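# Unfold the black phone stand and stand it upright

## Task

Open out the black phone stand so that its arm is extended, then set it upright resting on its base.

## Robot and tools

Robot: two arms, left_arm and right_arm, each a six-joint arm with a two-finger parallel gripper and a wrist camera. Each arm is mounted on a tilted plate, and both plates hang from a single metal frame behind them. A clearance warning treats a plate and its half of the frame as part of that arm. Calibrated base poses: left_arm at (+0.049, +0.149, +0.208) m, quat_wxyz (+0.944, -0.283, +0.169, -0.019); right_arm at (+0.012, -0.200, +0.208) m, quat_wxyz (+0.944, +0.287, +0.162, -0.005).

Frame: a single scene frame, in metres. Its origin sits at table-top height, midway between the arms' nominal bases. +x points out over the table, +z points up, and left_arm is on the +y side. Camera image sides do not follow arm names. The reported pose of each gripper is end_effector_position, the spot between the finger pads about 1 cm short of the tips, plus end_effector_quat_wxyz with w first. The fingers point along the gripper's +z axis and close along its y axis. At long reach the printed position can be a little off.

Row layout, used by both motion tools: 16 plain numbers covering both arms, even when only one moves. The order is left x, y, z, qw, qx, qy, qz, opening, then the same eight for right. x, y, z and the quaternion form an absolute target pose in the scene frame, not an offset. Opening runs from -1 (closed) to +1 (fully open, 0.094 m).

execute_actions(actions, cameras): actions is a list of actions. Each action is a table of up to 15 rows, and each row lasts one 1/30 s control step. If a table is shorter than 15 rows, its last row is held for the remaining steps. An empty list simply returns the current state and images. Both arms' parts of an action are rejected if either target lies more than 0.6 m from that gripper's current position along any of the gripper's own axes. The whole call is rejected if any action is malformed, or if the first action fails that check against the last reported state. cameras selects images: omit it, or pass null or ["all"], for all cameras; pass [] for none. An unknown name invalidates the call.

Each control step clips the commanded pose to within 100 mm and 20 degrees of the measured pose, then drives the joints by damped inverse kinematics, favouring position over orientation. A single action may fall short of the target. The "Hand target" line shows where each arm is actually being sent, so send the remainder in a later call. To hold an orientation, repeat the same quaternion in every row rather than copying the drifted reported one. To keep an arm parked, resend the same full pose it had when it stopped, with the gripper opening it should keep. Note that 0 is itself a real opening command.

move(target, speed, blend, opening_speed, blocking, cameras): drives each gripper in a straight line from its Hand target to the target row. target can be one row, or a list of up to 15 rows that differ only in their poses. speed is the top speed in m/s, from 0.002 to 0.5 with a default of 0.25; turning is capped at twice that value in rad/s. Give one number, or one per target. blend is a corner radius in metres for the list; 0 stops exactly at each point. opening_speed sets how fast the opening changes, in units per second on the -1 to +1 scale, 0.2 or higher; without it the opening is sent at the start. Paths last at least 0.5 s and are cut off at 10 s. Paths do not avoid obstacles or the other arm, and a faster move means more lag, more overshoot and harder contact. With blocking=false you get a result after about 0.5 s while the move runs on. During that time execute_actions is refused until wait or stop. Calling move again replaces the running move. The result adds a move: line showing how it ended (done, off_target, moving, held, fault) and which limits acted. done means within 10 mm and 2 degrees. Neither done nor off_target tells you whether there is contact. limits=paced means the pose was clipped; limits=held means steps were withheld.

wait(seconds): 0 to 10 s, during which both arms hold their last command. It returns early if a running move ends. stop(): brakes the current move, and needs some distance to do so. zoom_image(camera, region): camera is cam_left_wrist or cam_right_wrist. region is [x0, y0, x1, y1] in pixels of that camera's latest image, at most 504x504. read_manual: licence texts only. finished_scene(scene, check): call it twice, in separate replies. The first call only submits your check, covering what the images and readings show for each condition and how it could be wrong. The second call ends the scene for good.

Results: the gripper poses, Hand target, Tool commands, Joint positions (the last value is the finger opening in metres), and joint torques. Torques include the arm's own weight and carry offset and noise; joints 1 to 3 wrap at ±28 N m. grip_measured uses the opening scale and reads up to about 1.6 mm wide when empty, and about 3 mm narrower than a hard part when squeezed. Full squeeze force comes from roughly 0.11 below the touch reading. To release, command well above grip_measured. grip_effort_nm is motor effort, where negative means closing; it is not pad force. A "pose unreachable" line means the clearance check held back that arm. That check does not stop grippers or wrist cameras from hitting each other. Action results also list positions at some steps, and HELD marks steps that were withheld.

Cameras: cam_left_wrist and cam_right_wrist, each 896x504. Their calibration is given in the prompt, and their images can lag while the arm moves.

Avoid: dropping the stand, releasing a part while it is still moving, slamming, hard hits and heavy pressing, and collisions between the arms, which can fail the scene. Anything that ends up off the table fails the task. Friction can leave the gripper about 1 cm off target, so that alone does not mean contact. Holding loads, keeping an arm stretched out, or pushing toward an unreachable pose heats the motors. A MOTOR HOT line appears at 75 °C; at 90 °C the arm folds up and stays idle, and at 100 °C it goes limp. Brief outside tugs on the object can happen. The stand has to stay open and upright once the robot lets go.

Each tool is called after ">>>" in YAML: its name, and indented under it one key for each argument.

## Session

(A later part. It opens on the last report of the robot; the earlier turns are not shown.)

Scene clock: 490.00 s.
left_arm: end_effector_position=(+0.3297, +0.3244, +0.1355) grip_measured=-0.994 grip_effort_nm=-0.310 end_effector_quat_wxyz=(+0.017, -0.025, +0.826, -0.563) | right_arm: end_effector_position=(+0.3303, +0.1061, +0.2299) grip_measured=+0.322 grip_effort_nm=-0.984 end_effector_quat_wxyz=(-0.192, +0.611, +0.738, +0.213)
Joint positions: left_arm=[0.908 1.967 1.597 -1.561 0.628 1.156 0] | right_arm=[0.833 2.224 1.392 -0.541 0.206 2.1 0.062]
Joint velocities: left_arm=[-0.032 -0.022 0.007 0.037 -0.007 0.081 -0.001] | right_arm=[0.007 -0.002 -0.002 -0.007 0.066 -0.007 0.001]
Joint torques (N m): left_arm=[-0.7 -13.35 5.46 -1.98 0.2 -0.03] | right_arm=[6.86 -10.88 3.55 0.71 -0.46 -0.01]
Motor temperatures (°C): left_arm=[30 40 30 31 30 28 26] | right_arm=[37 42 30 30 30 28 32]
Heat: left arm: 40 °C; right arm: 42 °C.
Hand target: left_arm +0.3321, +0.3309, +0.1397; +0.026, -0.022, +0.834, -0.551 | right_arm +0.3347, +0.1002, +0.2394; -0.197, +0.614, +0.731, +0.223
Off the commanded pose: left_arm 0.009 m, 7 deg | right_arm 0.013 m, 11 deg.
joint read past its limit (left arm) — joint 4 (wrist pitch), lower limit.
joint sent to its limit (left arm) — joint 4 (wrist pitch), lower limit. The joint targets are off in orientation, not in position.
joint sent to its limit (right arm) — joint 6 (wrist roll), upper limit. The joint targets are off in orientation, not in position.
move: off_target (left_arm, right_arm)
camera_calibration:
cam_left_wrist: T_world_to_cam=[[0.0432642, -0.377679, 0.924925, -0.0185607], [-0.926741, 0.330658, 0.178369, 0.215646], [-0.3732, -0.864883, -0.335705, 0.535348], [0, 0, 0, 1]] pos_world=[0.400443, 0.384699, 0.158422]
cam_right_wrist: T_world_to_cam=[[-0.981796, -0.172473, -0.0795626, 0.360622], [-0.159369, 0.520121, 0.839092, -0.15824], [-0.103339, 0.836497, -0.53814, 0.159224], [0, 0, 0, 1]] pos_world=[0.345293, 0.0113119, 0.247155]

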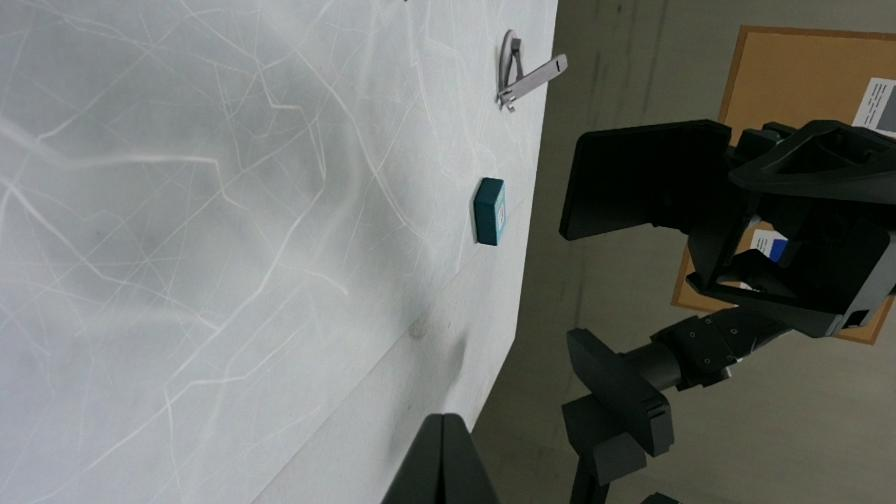

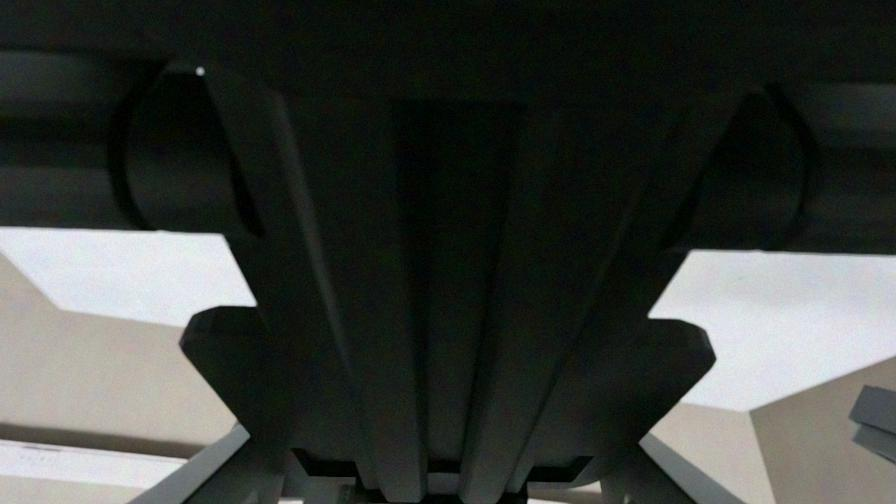

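>>> move:
  target: [0.32,0.30,0.15,-0.4569,-0.5397,0.4569,-0.5397,0.8,0.335,0.10,0.25,-0.183,0.683,0.683,0.183,0.2]
  speed: 0.2

Scene clock: 513.17 s.
left_arm: end_effector_position=(+0.3181, +0.2956, +0.1468) grip_measured=+0.799 grip_effort_nm=0.081 end_effector_quat_wxyz=(+0.391, +0.604, -0.480, +0.503) | right_arm: end_effector_position=(+0.3323, +0.1051, +0.2329) grip_measured=+0.322 grip_effort_nm=-0.989 end_effector_quat_wxyz=(-0.192, +0.612, +0.736, +0.216)
Joint positions: left_arm=[0.971 1.967 1.398 -1.561 0.825 -0.279 0.085] | right_arm=[0.833 2.215 1.392 -0.542 0.206 2.1 0.062]
Joint velocities: left_arm=[0.017 0.002 -0.002 -0.007 -0.007 -0.022 0] | right_arm=[-0.002 -0.007 -0.007 -0.095 -0.066 -0.007 0]
Joint torques (N m): left_arm=[-0.09 -11.81 2.56 -2.12 0.31 -0.08] | right_arm=[7.69 -11.22 4.63 0.45 -0.46 0]
Motor temperatures (°C): left_arm=[29 43 30 32 30 28 26] | right_arm=[36 43 29 30 30 28 32]
Heat: left arm: 43 °C; right arm: 43 °C.
Hand target: left_arm +0.3193, +0.2983, +0.1499; +0.383, +0.610, -0.476, +0.505 | right_arm +0.3350, +0.0998, +0.2493; -0.197, +0.610, +0.733, +0.227
Off the commanded pose: left_arm 0.006 m, 12 deg | right_arm 0.018 m, 11 deg.
joint read past its limit (left arm) — joint 4 (wrist pitch), lower limit.
joint sent to its limit (left arm) — joint 4 (wrist pitch), lower limit. The joint targets are off in orientation, not in position.
joint sent to its limit (right arm) — joint 6 (wrist roll), upper limit. The joint targets are off in orientation, not in position.
move: off_target (left_arm, right_arm)
camera_calibration:
cam_left_wrist: T_world_to_cam=[[0.974623, 0.223494, -0.0127075, -0.375736], [-0.0428572, 0.242008, 0.969327, -0.158677], [0.219714, -0.944184, 0.245445, 0.259372], [0, 0, 0, 1]] pos_world=[0.302413, 0.367271, 0.085374]
cam_right_wrist: T_world_to_cam=[[-0.982272, -0.167406, -0.0843599, 0.363399], [-0.16028, 0.516622, 0.841078, -0.159702], [-0.0972191, 0.839688, -0.534296, 0.158614], [0, 0, 0, 1]] pos_world=[0.34678, 0.0101542, 0.249725]

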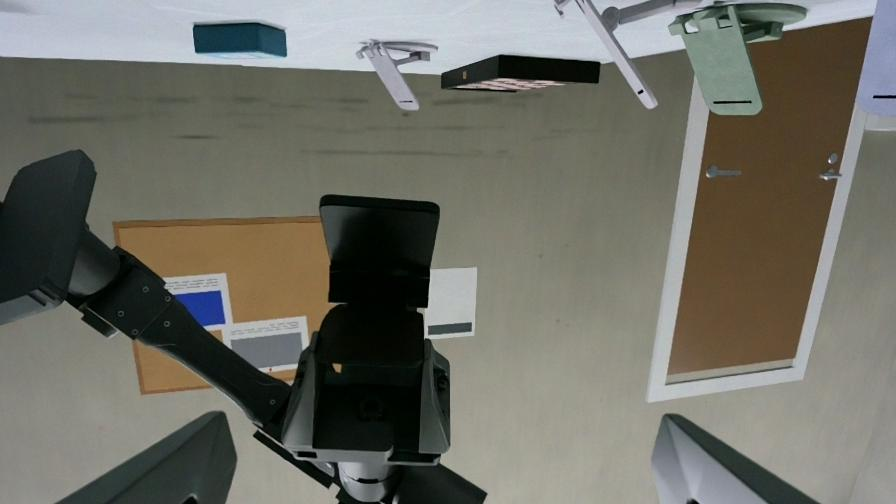

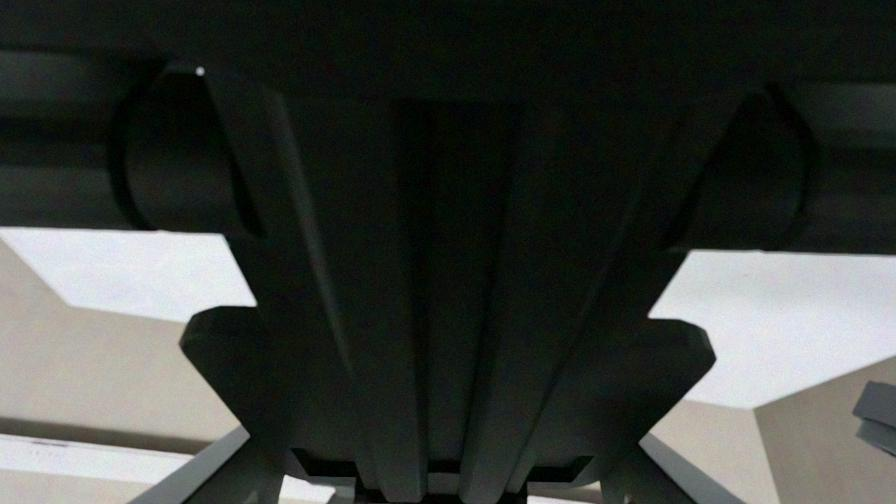

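>>> zoom_image:
  camera: "cam_left_wrist"
  region: [280, 180, 500, 400]

Scaled by 2.291.

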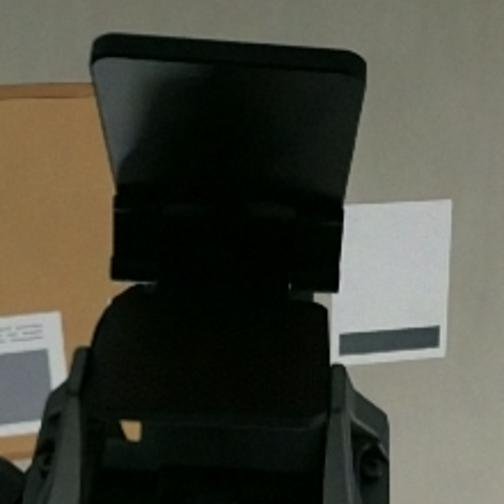

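>>> move:
  target: [0.32,0.18,0.133,-0.4732,-0.5255,0.4732,-0.5255,0.85,0.335,0.10,0.25,-0.183,0.683,0.683,0.183,0.2]
  speed: 0.1

Scene clock: 551.47 s.
left_arm: end_effector_position=(+0.3197, +0.1860, +0.1372) grip_measured=+0.849 grip_effort_nm=0.081 end_effector_quat_wxyz=(-0.466, -0.525, +0.480, -0.526) | right_arm: end_effector_position=(+0.3322, +0.1050, +0.2328) grip_measured=+0.322 grip_effort_nm=-0.979 end_effector_quat_wxyz=(-0.192, +0.612, +0.736, +0.216)
Joint positions: left_arm=[0.716 2.071 1.188 -1.327 0.9 -0.337 0.087] | right_arm=[0.833 2.215 1.392 -0.542 0.206 2.1 0.062]
Joint velocities: left_arm=[-0.002 -0.002 -0.022 0.007 0.066 -0.051 -0.001] | right_arm=[0.012 -0.002 -0.012 -0.037 0.007 -0.037 0]
Joint torques (N m): left_arm=[-3.32 -7.1 1.13 -1.89 0.39 -0.09] | right_arm=[7.71 -11.3 4.6 0.47 -0.48 0.01]
Motor temperatures (°C): left_arm=[29 42 30 34 30 28 26] | right_arm=[36 51 29 29 29 28 32]
Heat: left arm: 42 °C; right arm: 51 °C.
Hand target: left_arm +0.3201, +0.1793, +0.1332; +0.471, +0.524, -0.473, +0.529 | right_arm +0.3350, +0.0998, +0.2493; -0.197, +0.610, +0.733, +0.227
Off the commanded pose: left_arm 0.007 m, 1 deg | right_arm 0.018 m, 11 deg.
joint sent to its limit (right arm) — joint 6 (wrist roll), upper limit. The joint targets are off in orientation, not in position.
move: off_target (right_arm)
camera_calibration:
cam_left_wrist: T_world_to_cam=[[0.995821, 0.0911372, -0.00579322, -0.336037], [-0.0324506, 0.412446, 0.910404, -0.149717], [0.0853611, -0.906412, 0.41368, 0.170727], [0, 0, 0, 1]] pos_world=[0.315201, 0.247125, 0.0637294]
cam_right_wrist: T_world_to_cam=[[-0.982229, -0.16789, -0.083904, 0.363167], [-0.160192, 0.516956, 0.840889, -0.159637], [-0.0978019, 0.839386, -0.534664, 0.158963], [0, 0, 0, 1]] pos_world=[0.346687, 0.0100662, 0.2497]

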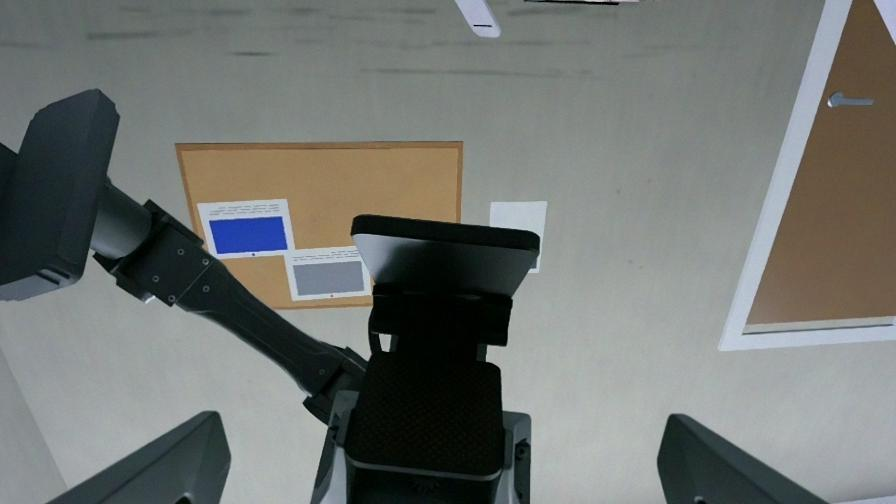

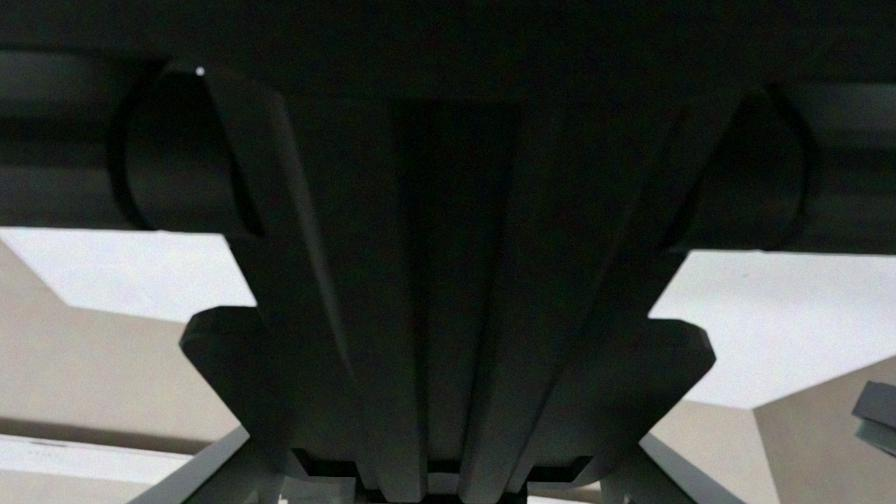

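>>> move:
  target:
    - [0.328,0.11,0.140,-0.4564,-0.5069,0.4894,-0.5435,0.85,0.335,0.10,0.25,-0.183,0.683,0.683,0.183,0.2]
    - [0.331,0.062,0.140,-0.4564,-0.5069,0.4894,-0.5435,0.85,0.335,0.10,0.25,-0.183,0.683,0.683,0.183,0.2]
  speed: 0.06

Scene clock: 560.90 s.
left_arm: end_effector_position=(+0.3288, +0.0634, +0.1326) grip_measured=+0.849 grip_effort_nm=0.076 end_effector_quat_wxyz=(-0.459, -0.516, +0.486, -0.535) | right_arm: end_effector_position=(+0.3314, +0.1031, +0.2336) grip_measured=+0.322 grip_effort_nm=-0.989 end_effector_quat_wxyz=(-0.192, +0.611, +0.737, +0.213)
Joint positions: left_arm=[0.374 2.059 0.862 -0.553 1.046 -0.861 0.087] | right_arm=[0.833 2.211 1.392 -0.553 0.206 2.1 0.062]
Joint velocities: left_arm=[-0.007 -0.007 -0.017 0.007 -0.037 -0.051 -0.002] | right_arm=[-0.002 0.012 -0.002 -0.037 0.081 -0.007 0]
Joint torques (N m): left_arm=[-5.41 -9.37 -0.06 -1.19 0.63 -0.07] | right_arm=[7.75 -10.73 4.75 0.56 -0.42 -0.04]
Motor temperatures (°C): left_arm=[29 41 30 34 30 28 26] | right_arm=[36 51 29 29 29 28 32]
Heat: left arm: 41 °C; right arm: 51 °C.
Hand target: left_arm +0.3329, +0.0618, +0.1400; +0.453, +0.509, -0.488, +0.545 | right_arm +0.3350, +0.0997, +0.2494; -0.198, +0.610, +0.733, +0.227
Off the commanded pose: left_arm 0.008 m, 1 deg | right_arm 0.017 m, 11 deg.
joint sent to its limit (right arm) — joint 6 (wrist roll), upper limit. The joint targets are off in orientation, not in position.
move: off_target (right_arm)
camera_calibration:
cam_left_wrist: T_world_to_cam=[[0.995524, 0.0910654, 0.0252978, -0.337924], [-0.0611264, 0.416209, 0.907212, -0.0850752], [0.0720864, -0.904697, 0.419913, 0.0641441], [0, 0, 0, 1]] pos_world=[0.326587, 0.124213, 0.0587951]
cam_right_wrist: T_world_to_cam=[[-0.98189, -0.17151, -0.0804782, 0.361594], [-0.15954, 0.519455, 0.839472, -0.159568], [-0.102173, 0.837108, -0.537411, 0.163233], [0, 0, 0, 1]] pos_world=[0.346266, 0.0082616, 0.250777]

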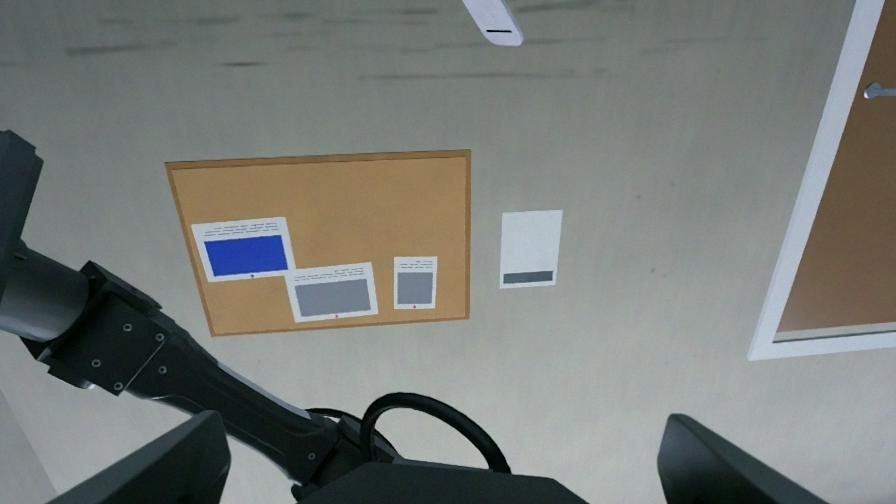

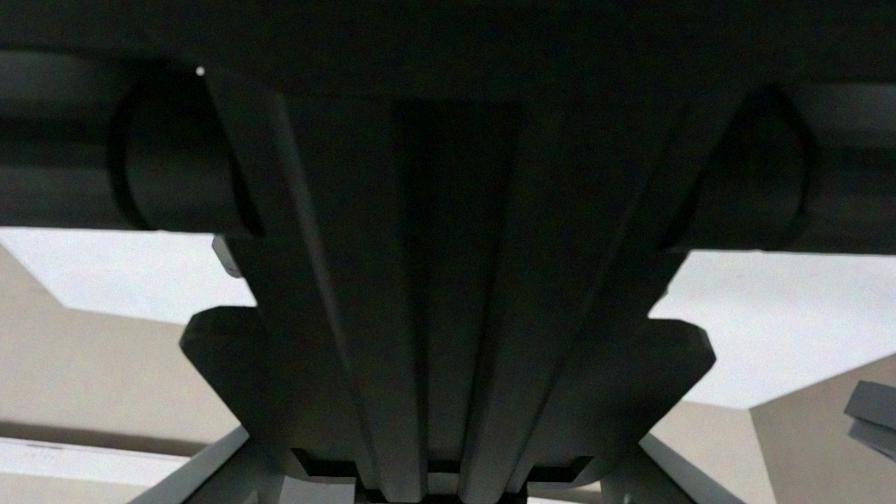

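>>> move:
  target: [0.333,0.055,0.160,-0.4564,-0.5069,0.4894,-0.5435,0.85,0.335,0.10,0.25,-0.183,0.683,0.683,0.183,0.2]
  speed: 0.06

Scene clock: 566.37 s.
left_arm: end_effector_position=(+0.3287, +0.0568, +0.1518) grip_measured=+0.849 grip_effort_nm=0.081 end_effector_quat_wxyz=(-0.461, -0.516, +0.488, -0.532) | right_arm: end_effector_position=(+0.3314, +0.1031, +0.2336) grip_measured=+0.322 grip_effort_nm=-0.984 end_effector_quat_wxyz=(-0.192, +0.611, +0.737, +0.213)
Joint positions: left_arm=[0.323 1.975 0.803 -0.5 1.046 -0.958 0.087] | right_arm=[0.833 2.211 1.392 -0.553 0.206 2.1 0.062]
Joint velocities: left_arm=[-0.017 -0.007 0.007 -0.007 0.037 0.037 -0.001] | right_arm=[0.007 -0.007 -0.017 -0.051 -0.037 0.007 -0.001]
Joint torques (N m): left_arm=[-5.56 -8.95 0.55 -1.05 0.72 -0.14] | right_arm=[7.64 -10.91 4.4 0.56 -0.45 -0.01]
Motor temperatures (°C): left_arm=[29 41 30 34 30 28 26] | right_arm=[36 51 29 29 29 28 32]
Heat: left arm: 41 °C; right arm: 51 °C.
Hand target: left_arm +0.3332, +0.0550, +0.1602; +0.456, +0.507, -0.489, +0.544 | right_arm +0.3351, +0.0997, +0.2494; -0.198, +0.610, +0.733, +0.227
Off the commanded pose: left_arm 0.009 m, 2 deg | right_arm 0.017 m, 11 deg.
joint sent to its limit (right arm) — joint 6 (wrist roll), upper limit. The joint targets are off in orientation, not in position.
move: off_target (right_arm)
camera_calibration:
cam_left_wrist: T_world_to_cam=[[0.996268, 0.0835944, 0.0214747, -0.336985], [-0.054317, 0.413907, 0.908697, -0.10204], [0.0670735, -0.906473, 0.416903, 0.0523911], [0, 0, 0, 1]] pos_world=[0.326671, 0.117896, 0.0781179]
cam_right_wrist: T_world_to_cam=[[-0.98189, -0.17151, -0.0804782, 0.361594], [-0.15954, 0.519455, 0.839472, -0.159568], [-0.102173, 0.837108, -0.537411, 0.163233], [0, 0, 0, 1]] pos_world=[0.346266, 0.0082616, 0.250777]

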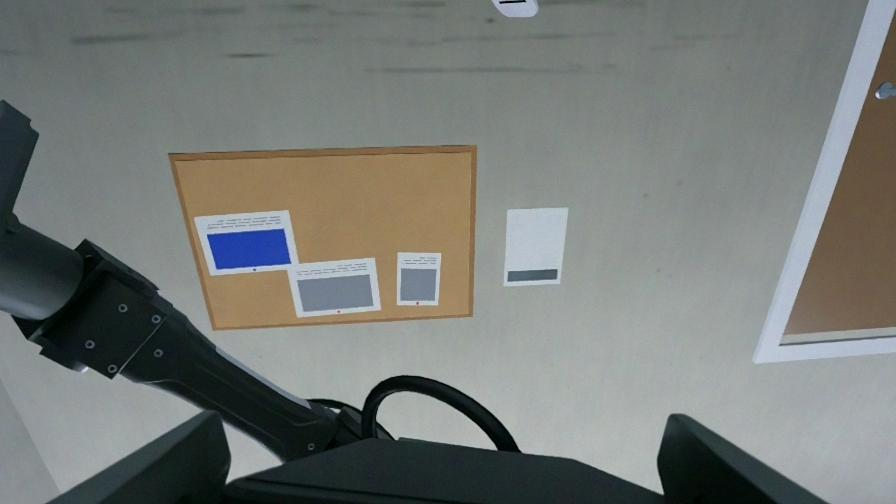

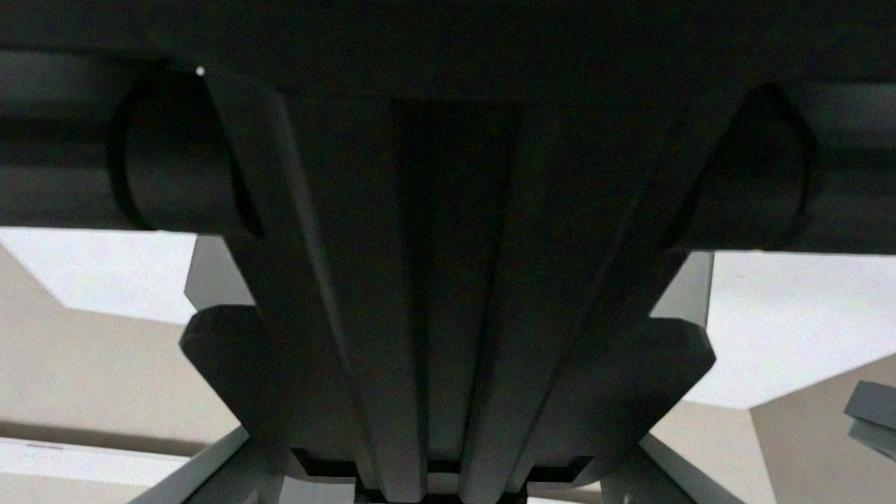

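>>> move:
  target: [0.333,0.055,0.160,-0.4564,-0.5069,0.4894,-0.5435,0.35,0.335,0.10,0.25,-0.183,0.683,0.683,0.183,0.2]
  speed: 0.06
  opening_speed: 0.4

Scene clock: 571.73 s.
left_arm: end_effector_position=(+0.3304, +0.0570, +0.1513) grip_measured=+0.484 grip_effort_nm=-1.009 end_effector_quat_wxyz=(-0.458, -0.516, +0.488, -0.535) | right_arm: end_effector_position=(+0.3296, +0.1032, +0.2337) grip_measured=+0.322 grip_effort_nm=-0.984 end_effector_quat_wxyz=(-0.196, +0.610, +0.738, +0.212)
Joint positions: left_arm=[0.323 1.975 0.803 -0.49 1.049 -0.96 0.07] | right_arm=[0.833 2.211 1.392 -0.558 0.199 2.1 0.062]
Joint velocities: left_arm=[-0.012 0.002 0.002 0.007 0.037 -0.051 -0.001] | right_arm=[0.007 0.002 -0.012 0.007 -0.007 -0.022 0]
Joint torques (N m): left_arm=[-5.55 -8.88 0.66 -1.11 0.67 -0.06] | right_arm=[7.73 -10.73 4.89 0.63 -0.38 -0.03]
Motor temperatures (°C): left_arm=[30 41 30 33 30 28 26] | right_arm=[36 51 29 29 29 28 32]
Heat: left arm: 41 °C; right arm: 51 °C.
Hand target: left_arm +0.3330, +0.0550, +0.1599; +0.456, +0.507, -0.489, +0.544 | right_arm +0.3351, +0.0997, +0.2495; -0.199, +0.610, +0.733, +0.226
Off the commanded pose: left_arm 0.009 m, 1 deg | right_arm 0.017 m, 11 deg.
joint sent to its limit (right arm) — joint 6 (wrist roll), upper limit. The joint targets are off in orientation, not in position.
move: off_target (right_arm)
camera_calibration:
cam_left_wrist: T_world_to_cam=[[0.995601, 0.0894792, 0.0277698, -0.33972], [-0.0624461, 0.412808, 0.908675, -0.0988843], [0.0698439, -0.906412, 0.41658, 0.0517431], [0, 0, 0, 1]] pos_world=[0.328437, 0.118119, 0.0777325]
cam_right_wrist: T_world_to_cam=[[-0.981452, -0.176638, -0.0745064, 0.358887], [-0.156878, 0.516614, 0.841724, -0.161149], [-0.11019, 0.8378, -0.534743, 0.164968], [0, 0, 0, 1]] pos_world=[0.345127, 0.00843459, 0.250598]

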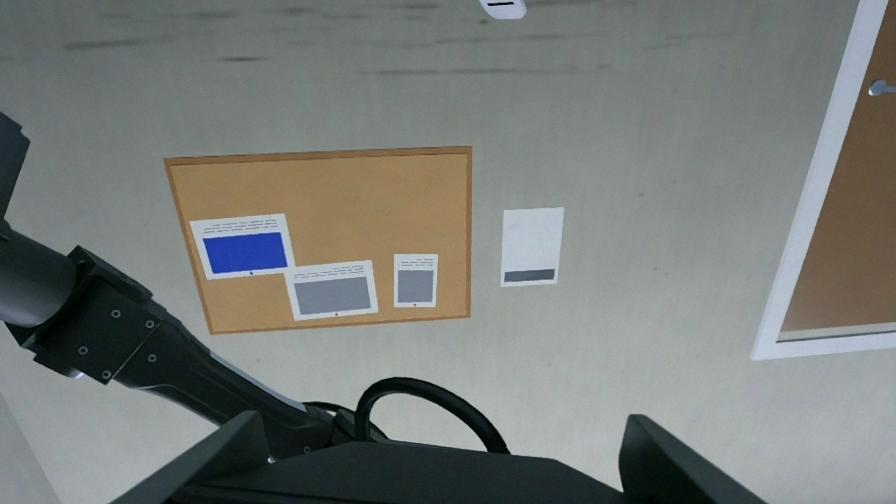

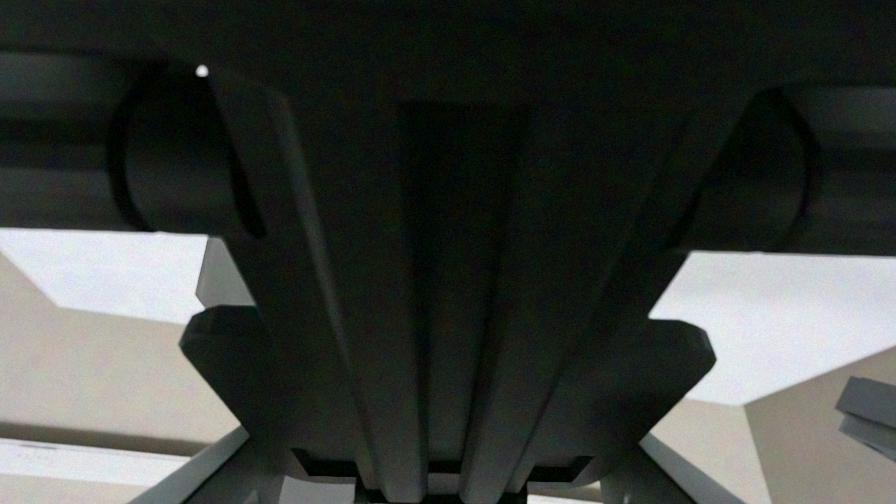

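>>> move:
  target: [0.333,0.030,0.135,-0.4564,-0.5069,0.4894,-0.5435,0.35,0.335,0.12,0.265,-0.183,0.683,0.683,0.183,0.2]
  speed: 0.03

>>> move:
  target: [0.333,0.010,0.12,-0.4564,-0.5069,0.4894,-0.5435,0.35,0.335,0.135,0.28,-0.183,0.683,0.683,0.183,0.2]
  speed: 0.03

Scene clock: 579.17 s.
left_arm: end_effector_position=(+0.3380, +0.0395, +0.1513) grip_measured=+0.484 grip_effort_nm=-1.013 end_effector_quat_wxyz=(-0.466, -0.504, +0.467, -0.557) | right_arm: end_effector_position=(+0.3331, +0.0906, +0.2337) grip_measured=+0.322 grip_effort_nm=-0.989 end_effector_quat_wxyz=(-0.175, +0.611, +0.748, +0.188)
Joint positions: left_arm=[0.28 2.041 0.803 -0.368 1.118 -1.027 0.07] | right_arm=[0.833 2.211 1.429 -0.638 0.247 2.1 0.062]
Joint velocities: left_arm=[-0.012 -0.017 -0.022 -0.081 -0.007 -0.007 -0.001] | right_arm=[0.002 0.007 -0.002 -0.007 0.022 -0.066 0.001]
Joint torques (N m): left_arm=[-5.07 -4.52 0.57 -0.32 -0.03 -0.11] | right_arm=[11.3 -8.06 7.62 1.03 -1.03 0]
Motor temperatures (°C): left_arm=[30 41 30 33 30 28 27] | right_arm=[36 50 30 29 29 28 32]
Heat: left arm: 41 °C; right arm: 50 °C.
Hand target: left_arm +0.3329, +0.0310, +0.1361; +0.457, +0.506, -0.489, +0.544 | right_arm +0.3341, +0.1168, +0.2659; -0.202, +0.594, +0.742, +0.236
Off the commanded pose: left_arm 0.020 m, 3 deg | right_arm 0.043 m, 11 deg.
joint sent to its limit (right arm) — joint 6 (wrist roll), upper limit. The joint targets are off in orientation, not in position.
move: off_target (left_arm, right_arm)
camera_calibration:
cam_left_wrist: T_world_to_cam=[[0.992987, 0.114131, 0.0308411, -0.346258], [-0.0810507, 0.46727, 0.880392, -0.0827421], [0.086069, -0.876717, 0.473243, 0.020192], [0, 0, 0, 1]] pos_world=[0.335385, 0.0958844, 0.0739687]
cam_right_wrist: T_world_to_cam=[[-0.979136, -0.191416, -0.0682045, 0.359111], [-0.167226, 0.568348, 0.805615, -0.146882], [-0.115444, 0.800213, -0.5885, 0.193623], [0, 0, 0, 1]] pos_world=[0.349409, -0.00271978, 0.25677]

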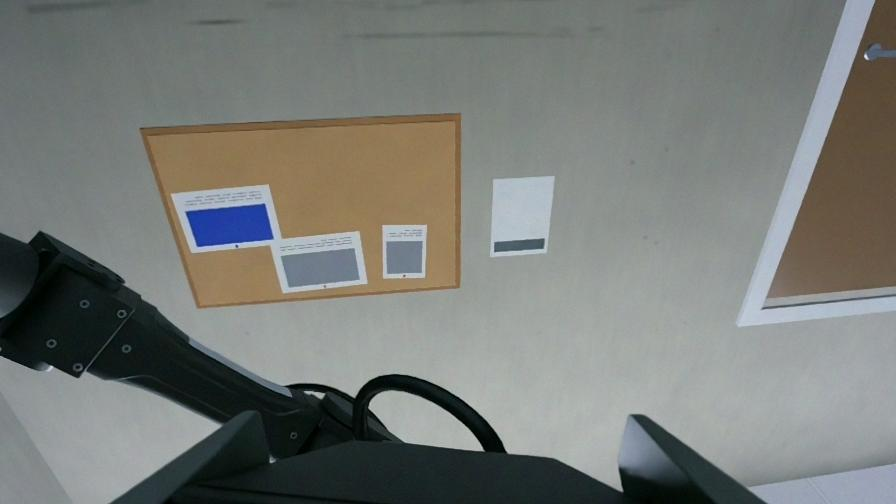

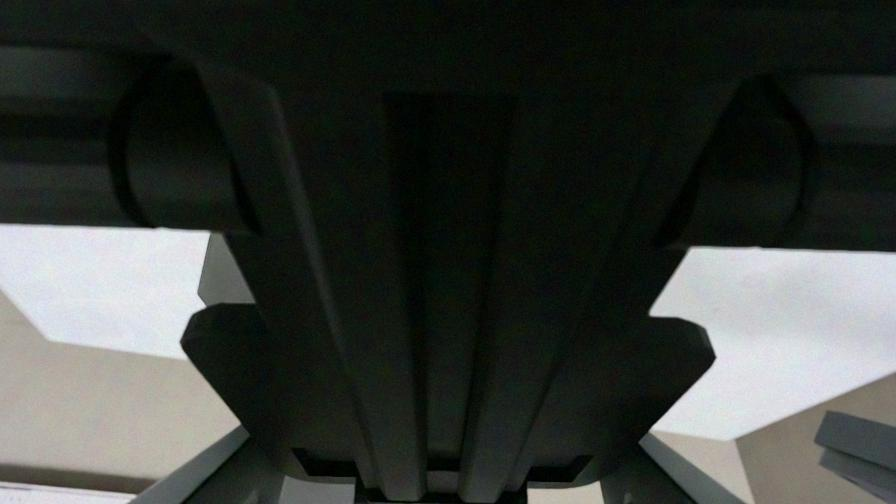

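Scene clock: 583.47 s.
left_arm: end_effector_position=(+0.3397, +0.0238, +0.1528) grip_measured=+0.484 grip_effort_nm=-1.013 end_effector_quat_wxyz=(-0.482, -0.491, +0.441, -0.576) | right_arm: end_effector_position=(+0.3344, +0.0805, +0.2345) grip_measured=+0.322 grip_effort_nm=-0.989 end_effector_quat_wxyz=(-0.162, +0.608, +0.760, +0.163)
Joint positions: left_arm=[0.246 2.113 0.803 -0.271 1.191 -1.077 0.07] | right_arm=[0.833 2.222 1.478 -0.729 0.281 2.1 0.062]
Joint velocities: left_arm=[-0.012 -0.012 -0.007 0.007 0.007 -0.007 0] | right_arm=[0.002 -0.007 0.012 -0.037 -0.022 -0.066 0]
Joint torques (N m): left_arm=[-5.11 -3.79 1.22 -0.01 -0.79 -0.09] | right_arm=[14.2 -7.49 9.13 1.36 -1.51 0.01]
Motor temperatures (°C): left_arm=[30 40 30 33 30 28 27] | right_arm=[37 48 30 30 30 28 32]
Heat: left arm: 40 °C; right arm: 48 °C.
Hand target: left_arm +0.3328, +0.0141, +0.1227; +0.459, +0.504, -0.489, +0.545 | right_arm +0.3324, +0.1268, +0.2833; -0.207, +0.581, +0.750, +0.242
Off the commanded pose: left_arm 0.036 m, 8 deg | right_arm 0.071 m, 13 deg.
joint sent to its limit (right arm) — joint 6 (wrist roll), upper limit. The joint targets are off in position and orientation.
move: off_target (left_arm, right_arm)
camera_calibration:
cam_left_wrist: T_world_to_cam=[[0.991448, 0.129418, 0.016785, -0.343882], [-0.0835858, 0.530967, 0.84326, -0.0715379], [0.100221, -0.837452, 0.537243, -0.00996174], [0, 0, 0, 1]] pos_world=[0.33596, 0.0741464, 0.071449]
cam_right_wrist: T_world_to_cam=[[-0.974966, -0.216515, -0.0506166, 0.355047], [-0.175611, 0.610168, 0.772565, -0.134423], [-0.136387, 0.762113, -0.632915, 0.222828], [0, 0, 0, 1]] pos_world=[0.352943, -0.0109265, 0.262853]

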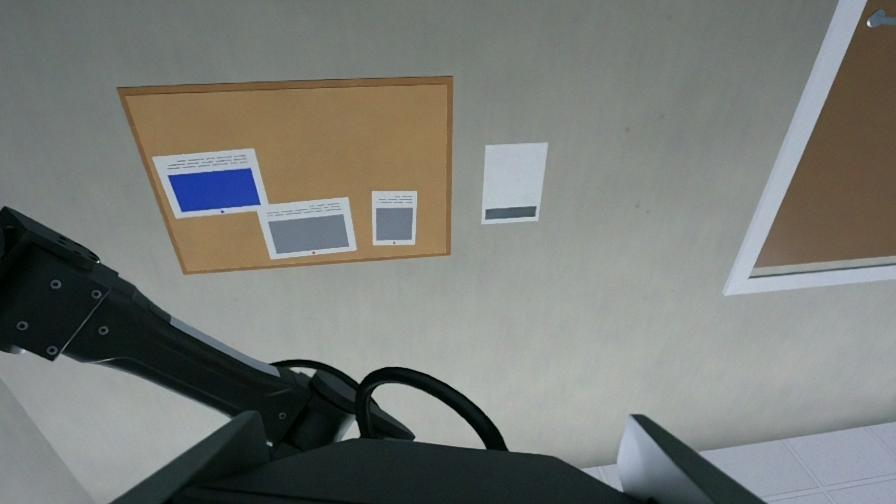

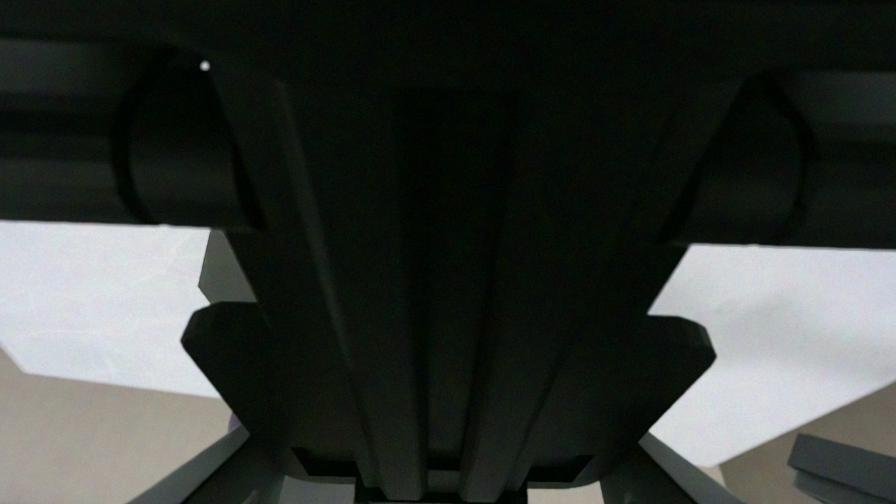

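>>> move:
  target: [0.333,0.0,0.10,-0.4564,-0.5069,0.4894,-0.5435,0.35,0.335,0.15,0.285,-0.183,0.683,0.683,0.183,0.2]
  speed: 0.03

>>> move:
  target: [0.333,-0.012,0.09,-0.4564,-0.5069,0.4894,-0.5435,0.35,0.335,0.165,0.285,-0.183,0.683,0.683,0.183,0.2]
  speed: 0.03

Scene clock: 591.27 s.
left_arm: end_effector_position=(+0.3427, +0.0164, +0.1429) grip_measured=+0.484 grip_effort_nm=-1.018 end_effector_quat_wxyz=(-0.490, -0.483, +0.426, -0.588) | right_arm: end_effector_position=(+0.3383, +0.0801, +0.2364) grip_measured=+0.320 grip_effort_nm=-0.989 end_effector_quat_wxyz=(-0.150, +0.605, +0.768, +0.150)
Joint positions: left_arm=[0.246 2.202 0.851 -0.26 1.234 -1.055 0.07] | right_arm=[0.84 2.251 1.537 -0.788 0.307 2.1 0.062]
Joint velocities: left_arm=[0.007 0.017 -0.002 -0.051 -0.095 -0.066 0.001] | right_arm=[-0.002 -0.002 -0.007 0.037 0.007 0.022 0]
Joint torques (N m): left_arm=[-4.48 -3.52 1.36 0.01 -1.26 -0.05] | right_arm=[15.56 -7.25 9.16 1.69 -1.79 -0.05]
Motor temperatures (°C): left_arm=[30 39 30 32 30 28 27] | right_arm=[39 46 31 30 31 28 32]
Heat: left arm: 39 °C; right arm: 46 °C.
Hand target: left_arm +0.3327, +0.0063, +0.1041; +0.462, +0.501, -0.489, +0.545 | right_arm +0.3317, +0.1382, +0.2905; -0.208, +0.572, +0.755, +0.243
Off the commanded pose: left_arm 0.047 m, 10 deg | right_arm 0.085 m, 14 deg.
joint sent to its limit (right arm) — joint 6 (wrist roll), upper limit. The joint targets are off in position and orientation.
move: off_target (left_arm, right_arm)
camera_calibration:
cam_left_wrist: T_world_to_cam=[[0.990346, 0.1383, 0.00933951, -0.344501], [-0.0868649, 0.566696, 0.819335, -0.0550855], [0.108022, -0.812237, 0.573239, -0.0194632], [0, 0, 0, 1]] pos_world=[0.338493, 0.0630526, 0.059508]
cam_right_wrist: T_world_to_cam=[[-0.971202, -0.233224, -0.0487075, 0.358505], [-0.189946, 0.634515, 0.749207, -0.126467], [-0.143827, 0.736884, -0.660542, 0.235912], [0, 0, 0, 1]] pos_world=[0.358089, -0.00998274, 0.268042]

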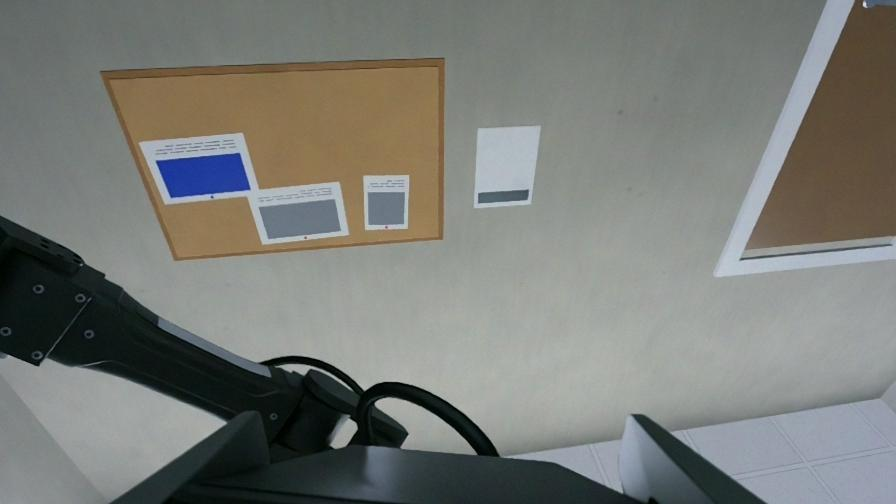

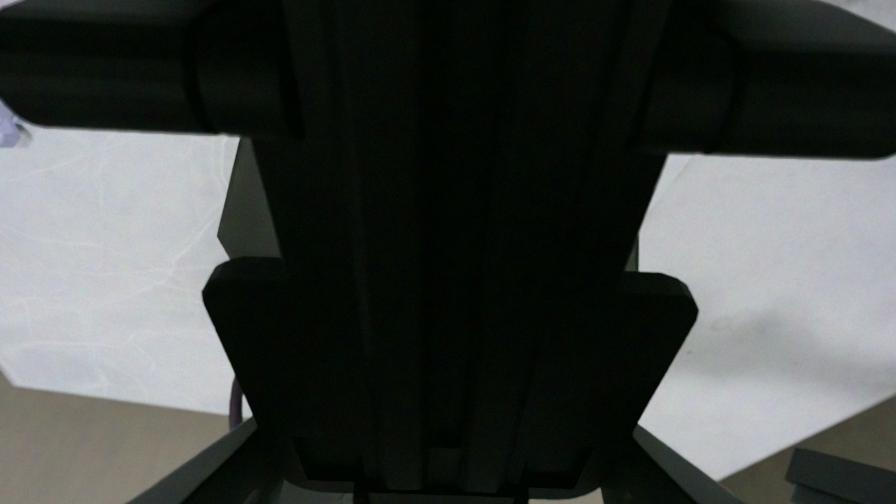

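Scene clock: 596.53 s.
left_arm: end_effector_position=(+0.3466, +0.0117, +0.1354) grip_measured=+0.484 grip_effort_nm=-1.013 end_effector_quat_wxyz=(-0.489, -0.480, +0.416, -0.598) | right_arm: end_effector_position=(+0.3406, +0.0813, +0.2339) grip_measured=+0.319 grip_effort_nm=-0.984 end_effector_quat_wxyz=(-0.137, +0.601, +0.775, +0.136)
Joint positions: left_arm=[0.246 2.255 0.872 -0.211 1.263 -1.067 0.07] | right_arm=[0.846 2.287 1.587 -0.832 0.334 2.1 0.062]
Joint velocities: left_arm=[0.002 -0.037 0.002 -0.037 -0.007 -0.037 0.001] | right_arm=[0.007 0.012 0.002 -0.11 -0.037 0.095 -0.001]
Joint torques (N m): left_arm=[-5.82 -3.43 1.22 0.03 -1.56 -0.1] | right_arm=[16.58 -7.24 9.06 1.93 -2.09 0.01]
Motor temperatures (°C): left_arm=[30 39 30 32 31 28 27] | right_arm=[40 45 31 31 31 28 33]
Heat: left arm: 39 °C; right arm: 45 °C.
Hand target: left_arm +0.3326, -0.0035, +0.0949; +0.463, +0.499, -0.488, +0.546 | right_arm +0.3310, +0.1494, +0.2928; -0.209, +0.566, +0.760, +0.243
Off the commanded pose: left_arm 0.053 m, 12 deg | right_arm 0.098 m, 16 deg.
joint sent to its limit (right arm) — joint 6 (wrist roll), upper limit. The joint targets are off in position and orientation.
move: off_target (left_arm, right_arm)
camera_calibration:
cam_left_wrist: T_world_to_cam=[[0.987452, 0.15751, 0.0113454, -0.3471], [-0.102274, 0.583118, 0.805924, -0.0389984], [0.120325, -0.796972, 0.591911, -0.0262907], [0, 0, 0, 1]] pos_world=[0.34192, 0.0564596, 0.0509295]
cam_right_wrist: T_world_to_cam=[[-0.967211, -0.24993, -0.0451541, 0.359993], [-0.204061, 0.658892, 0.724031, -0.116231], [-0.151205, 0.709504, -0.688288, 0.244941], [0, 0, 0, 1]] pos_world=[0.361508, -0.00723068, 0.269]

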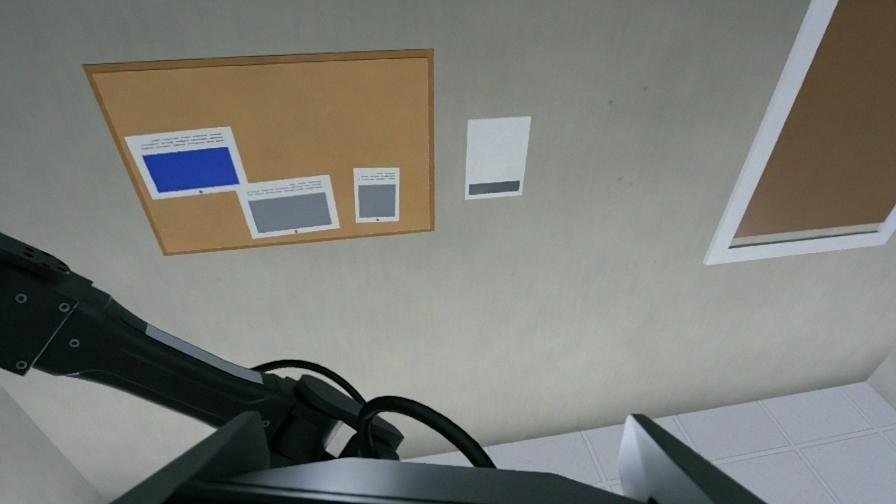

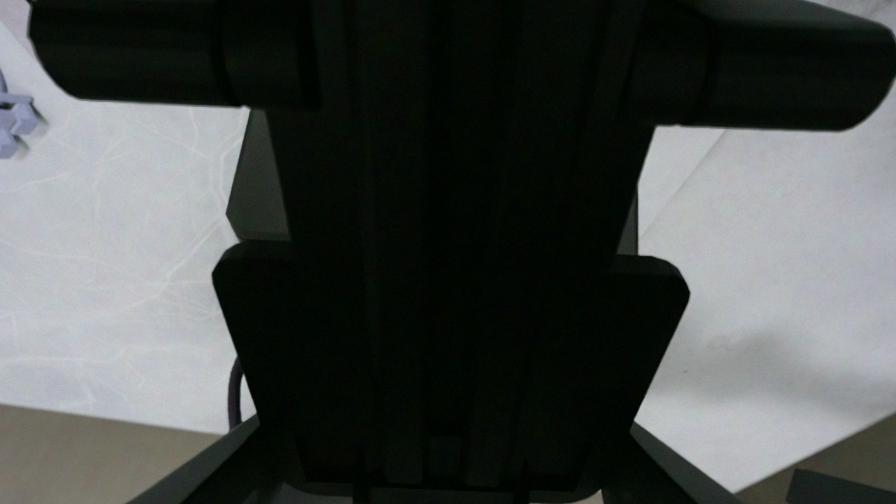

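>>> move:
  target: [0.333,-0.03,0.07,-0.4564,-0.5069,0.4894,-0.5435,0.35,0.335,0.165,0.29,-0.183,0.683,0.683,0.183,0.2]
  speed: 0.03

Scene clock: 609.17 s.
left_arm: end_effector_position=(+0.3483, +0.0033, +0.1269) grip_measured=+0.484 grip_effort_nm=-1.013 end_effector_quat_wxyz=(-0.497, -0.469, +0.400, -0.611) | right_arm: end_effector_position=(+0.3389, +0.0764, +0.2332) grip_measured=+0.318 grip_effort_nm=-0.989 end_effector_quat_wxyz=(-0.125, +0.598, +0.781, +0.127)
Joint positions: left_arm=[0.241 2.342 0.924 -0.209 1.31 -1.042 0.07] | right_arm=[0.852 2.287 1.588 -0.854 0.36 2.1 0.062]
Joint velocities: left_arm=[0.017 0.002 -0.007 -0.007 0.007 -0.037 -0.001] | right_arm=[0.002 0.002 0.017 -0.081 0.022 0.007 0.001]
Joint torques (N m): left_arm=[-6.34 -2.32 1.92 0.25 -1.98 -0.23] | right_arm=[15.68 -8.16 8.95 1.99 -2.3 -0.02]
Motor temperatures (°C): left_arm=[30 38 30 32 32 28 28] | right_arm=[43 45 33 33 34 28 33]
Heat: left arm: 38 °C; right arm: 45 °C.
Hand target: left_arm +0.3321, -0.0171, +0.0773; +0.468, +0.492, -0.489, +0.548 | right_arm +0.3319, +0.1444, +0.2959; -0.207, +0.567, +0.760, +0.242
Off the commanded pose: left_arm 0.068 m, 14 deg | right_arm 0.105 m, 18 deg; position clipped.
joint sent to its limit (right arm) — joint 6 (wrist roll), upper limit. The joint targets are off in position and orientation.
move: off_target (left_arm, right_arm); limits=paced
camera_calibration:
cam_left_wrist: T_world_to_cam=[[0.986083, 0.166187, 0.00472124, -0.346028], [-0.108339, 0.620778, 0.776465, -0.021333], [0.126108, -0.76617, 0.630143, -0.0351721], [0, 0, 0, 1]] pos_world=[0.343336, 0.0438007, 0.0403614]
cam_right_wrist: T_world_to_cam=[[-0.963785, -0.262474, -0.0471752, 0.357379], [-0.21901, 0.67809, 0.70159, -0.103983], [-0.15216, 0.686514, -0.711017, 0.255065], [0, 0, 0, 1]] pos_world=[0.360474, -0.0107934, 0.271169]

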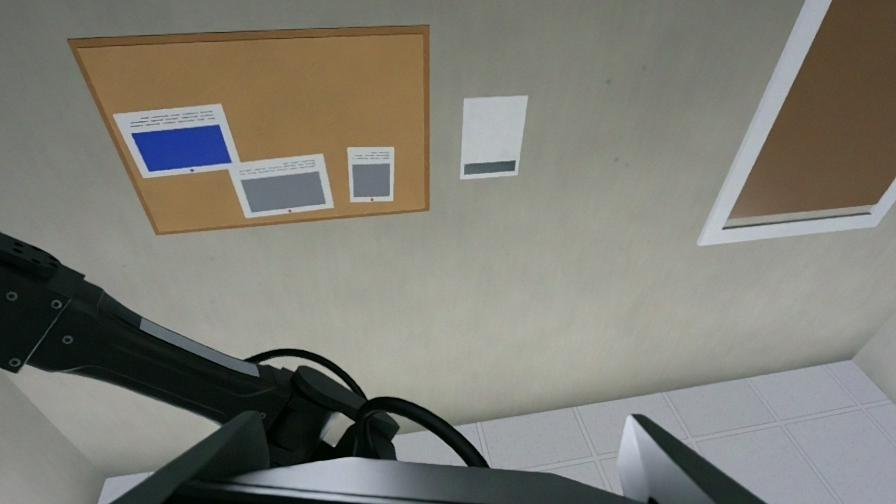

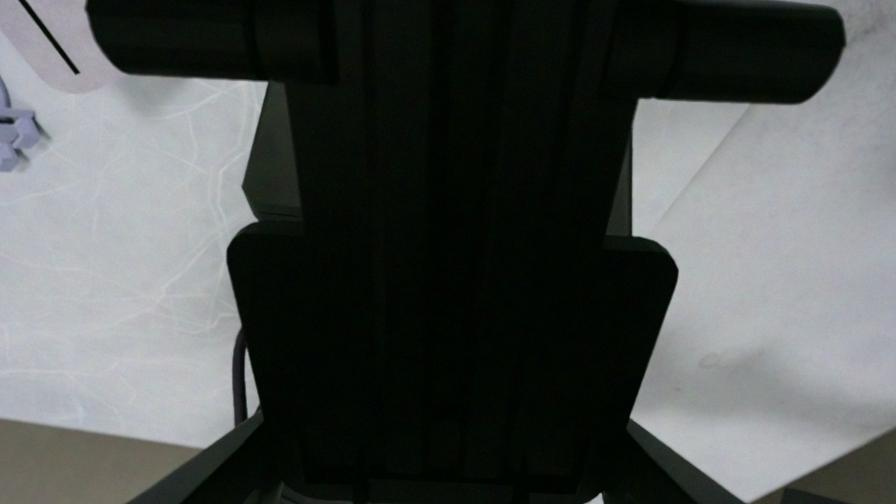

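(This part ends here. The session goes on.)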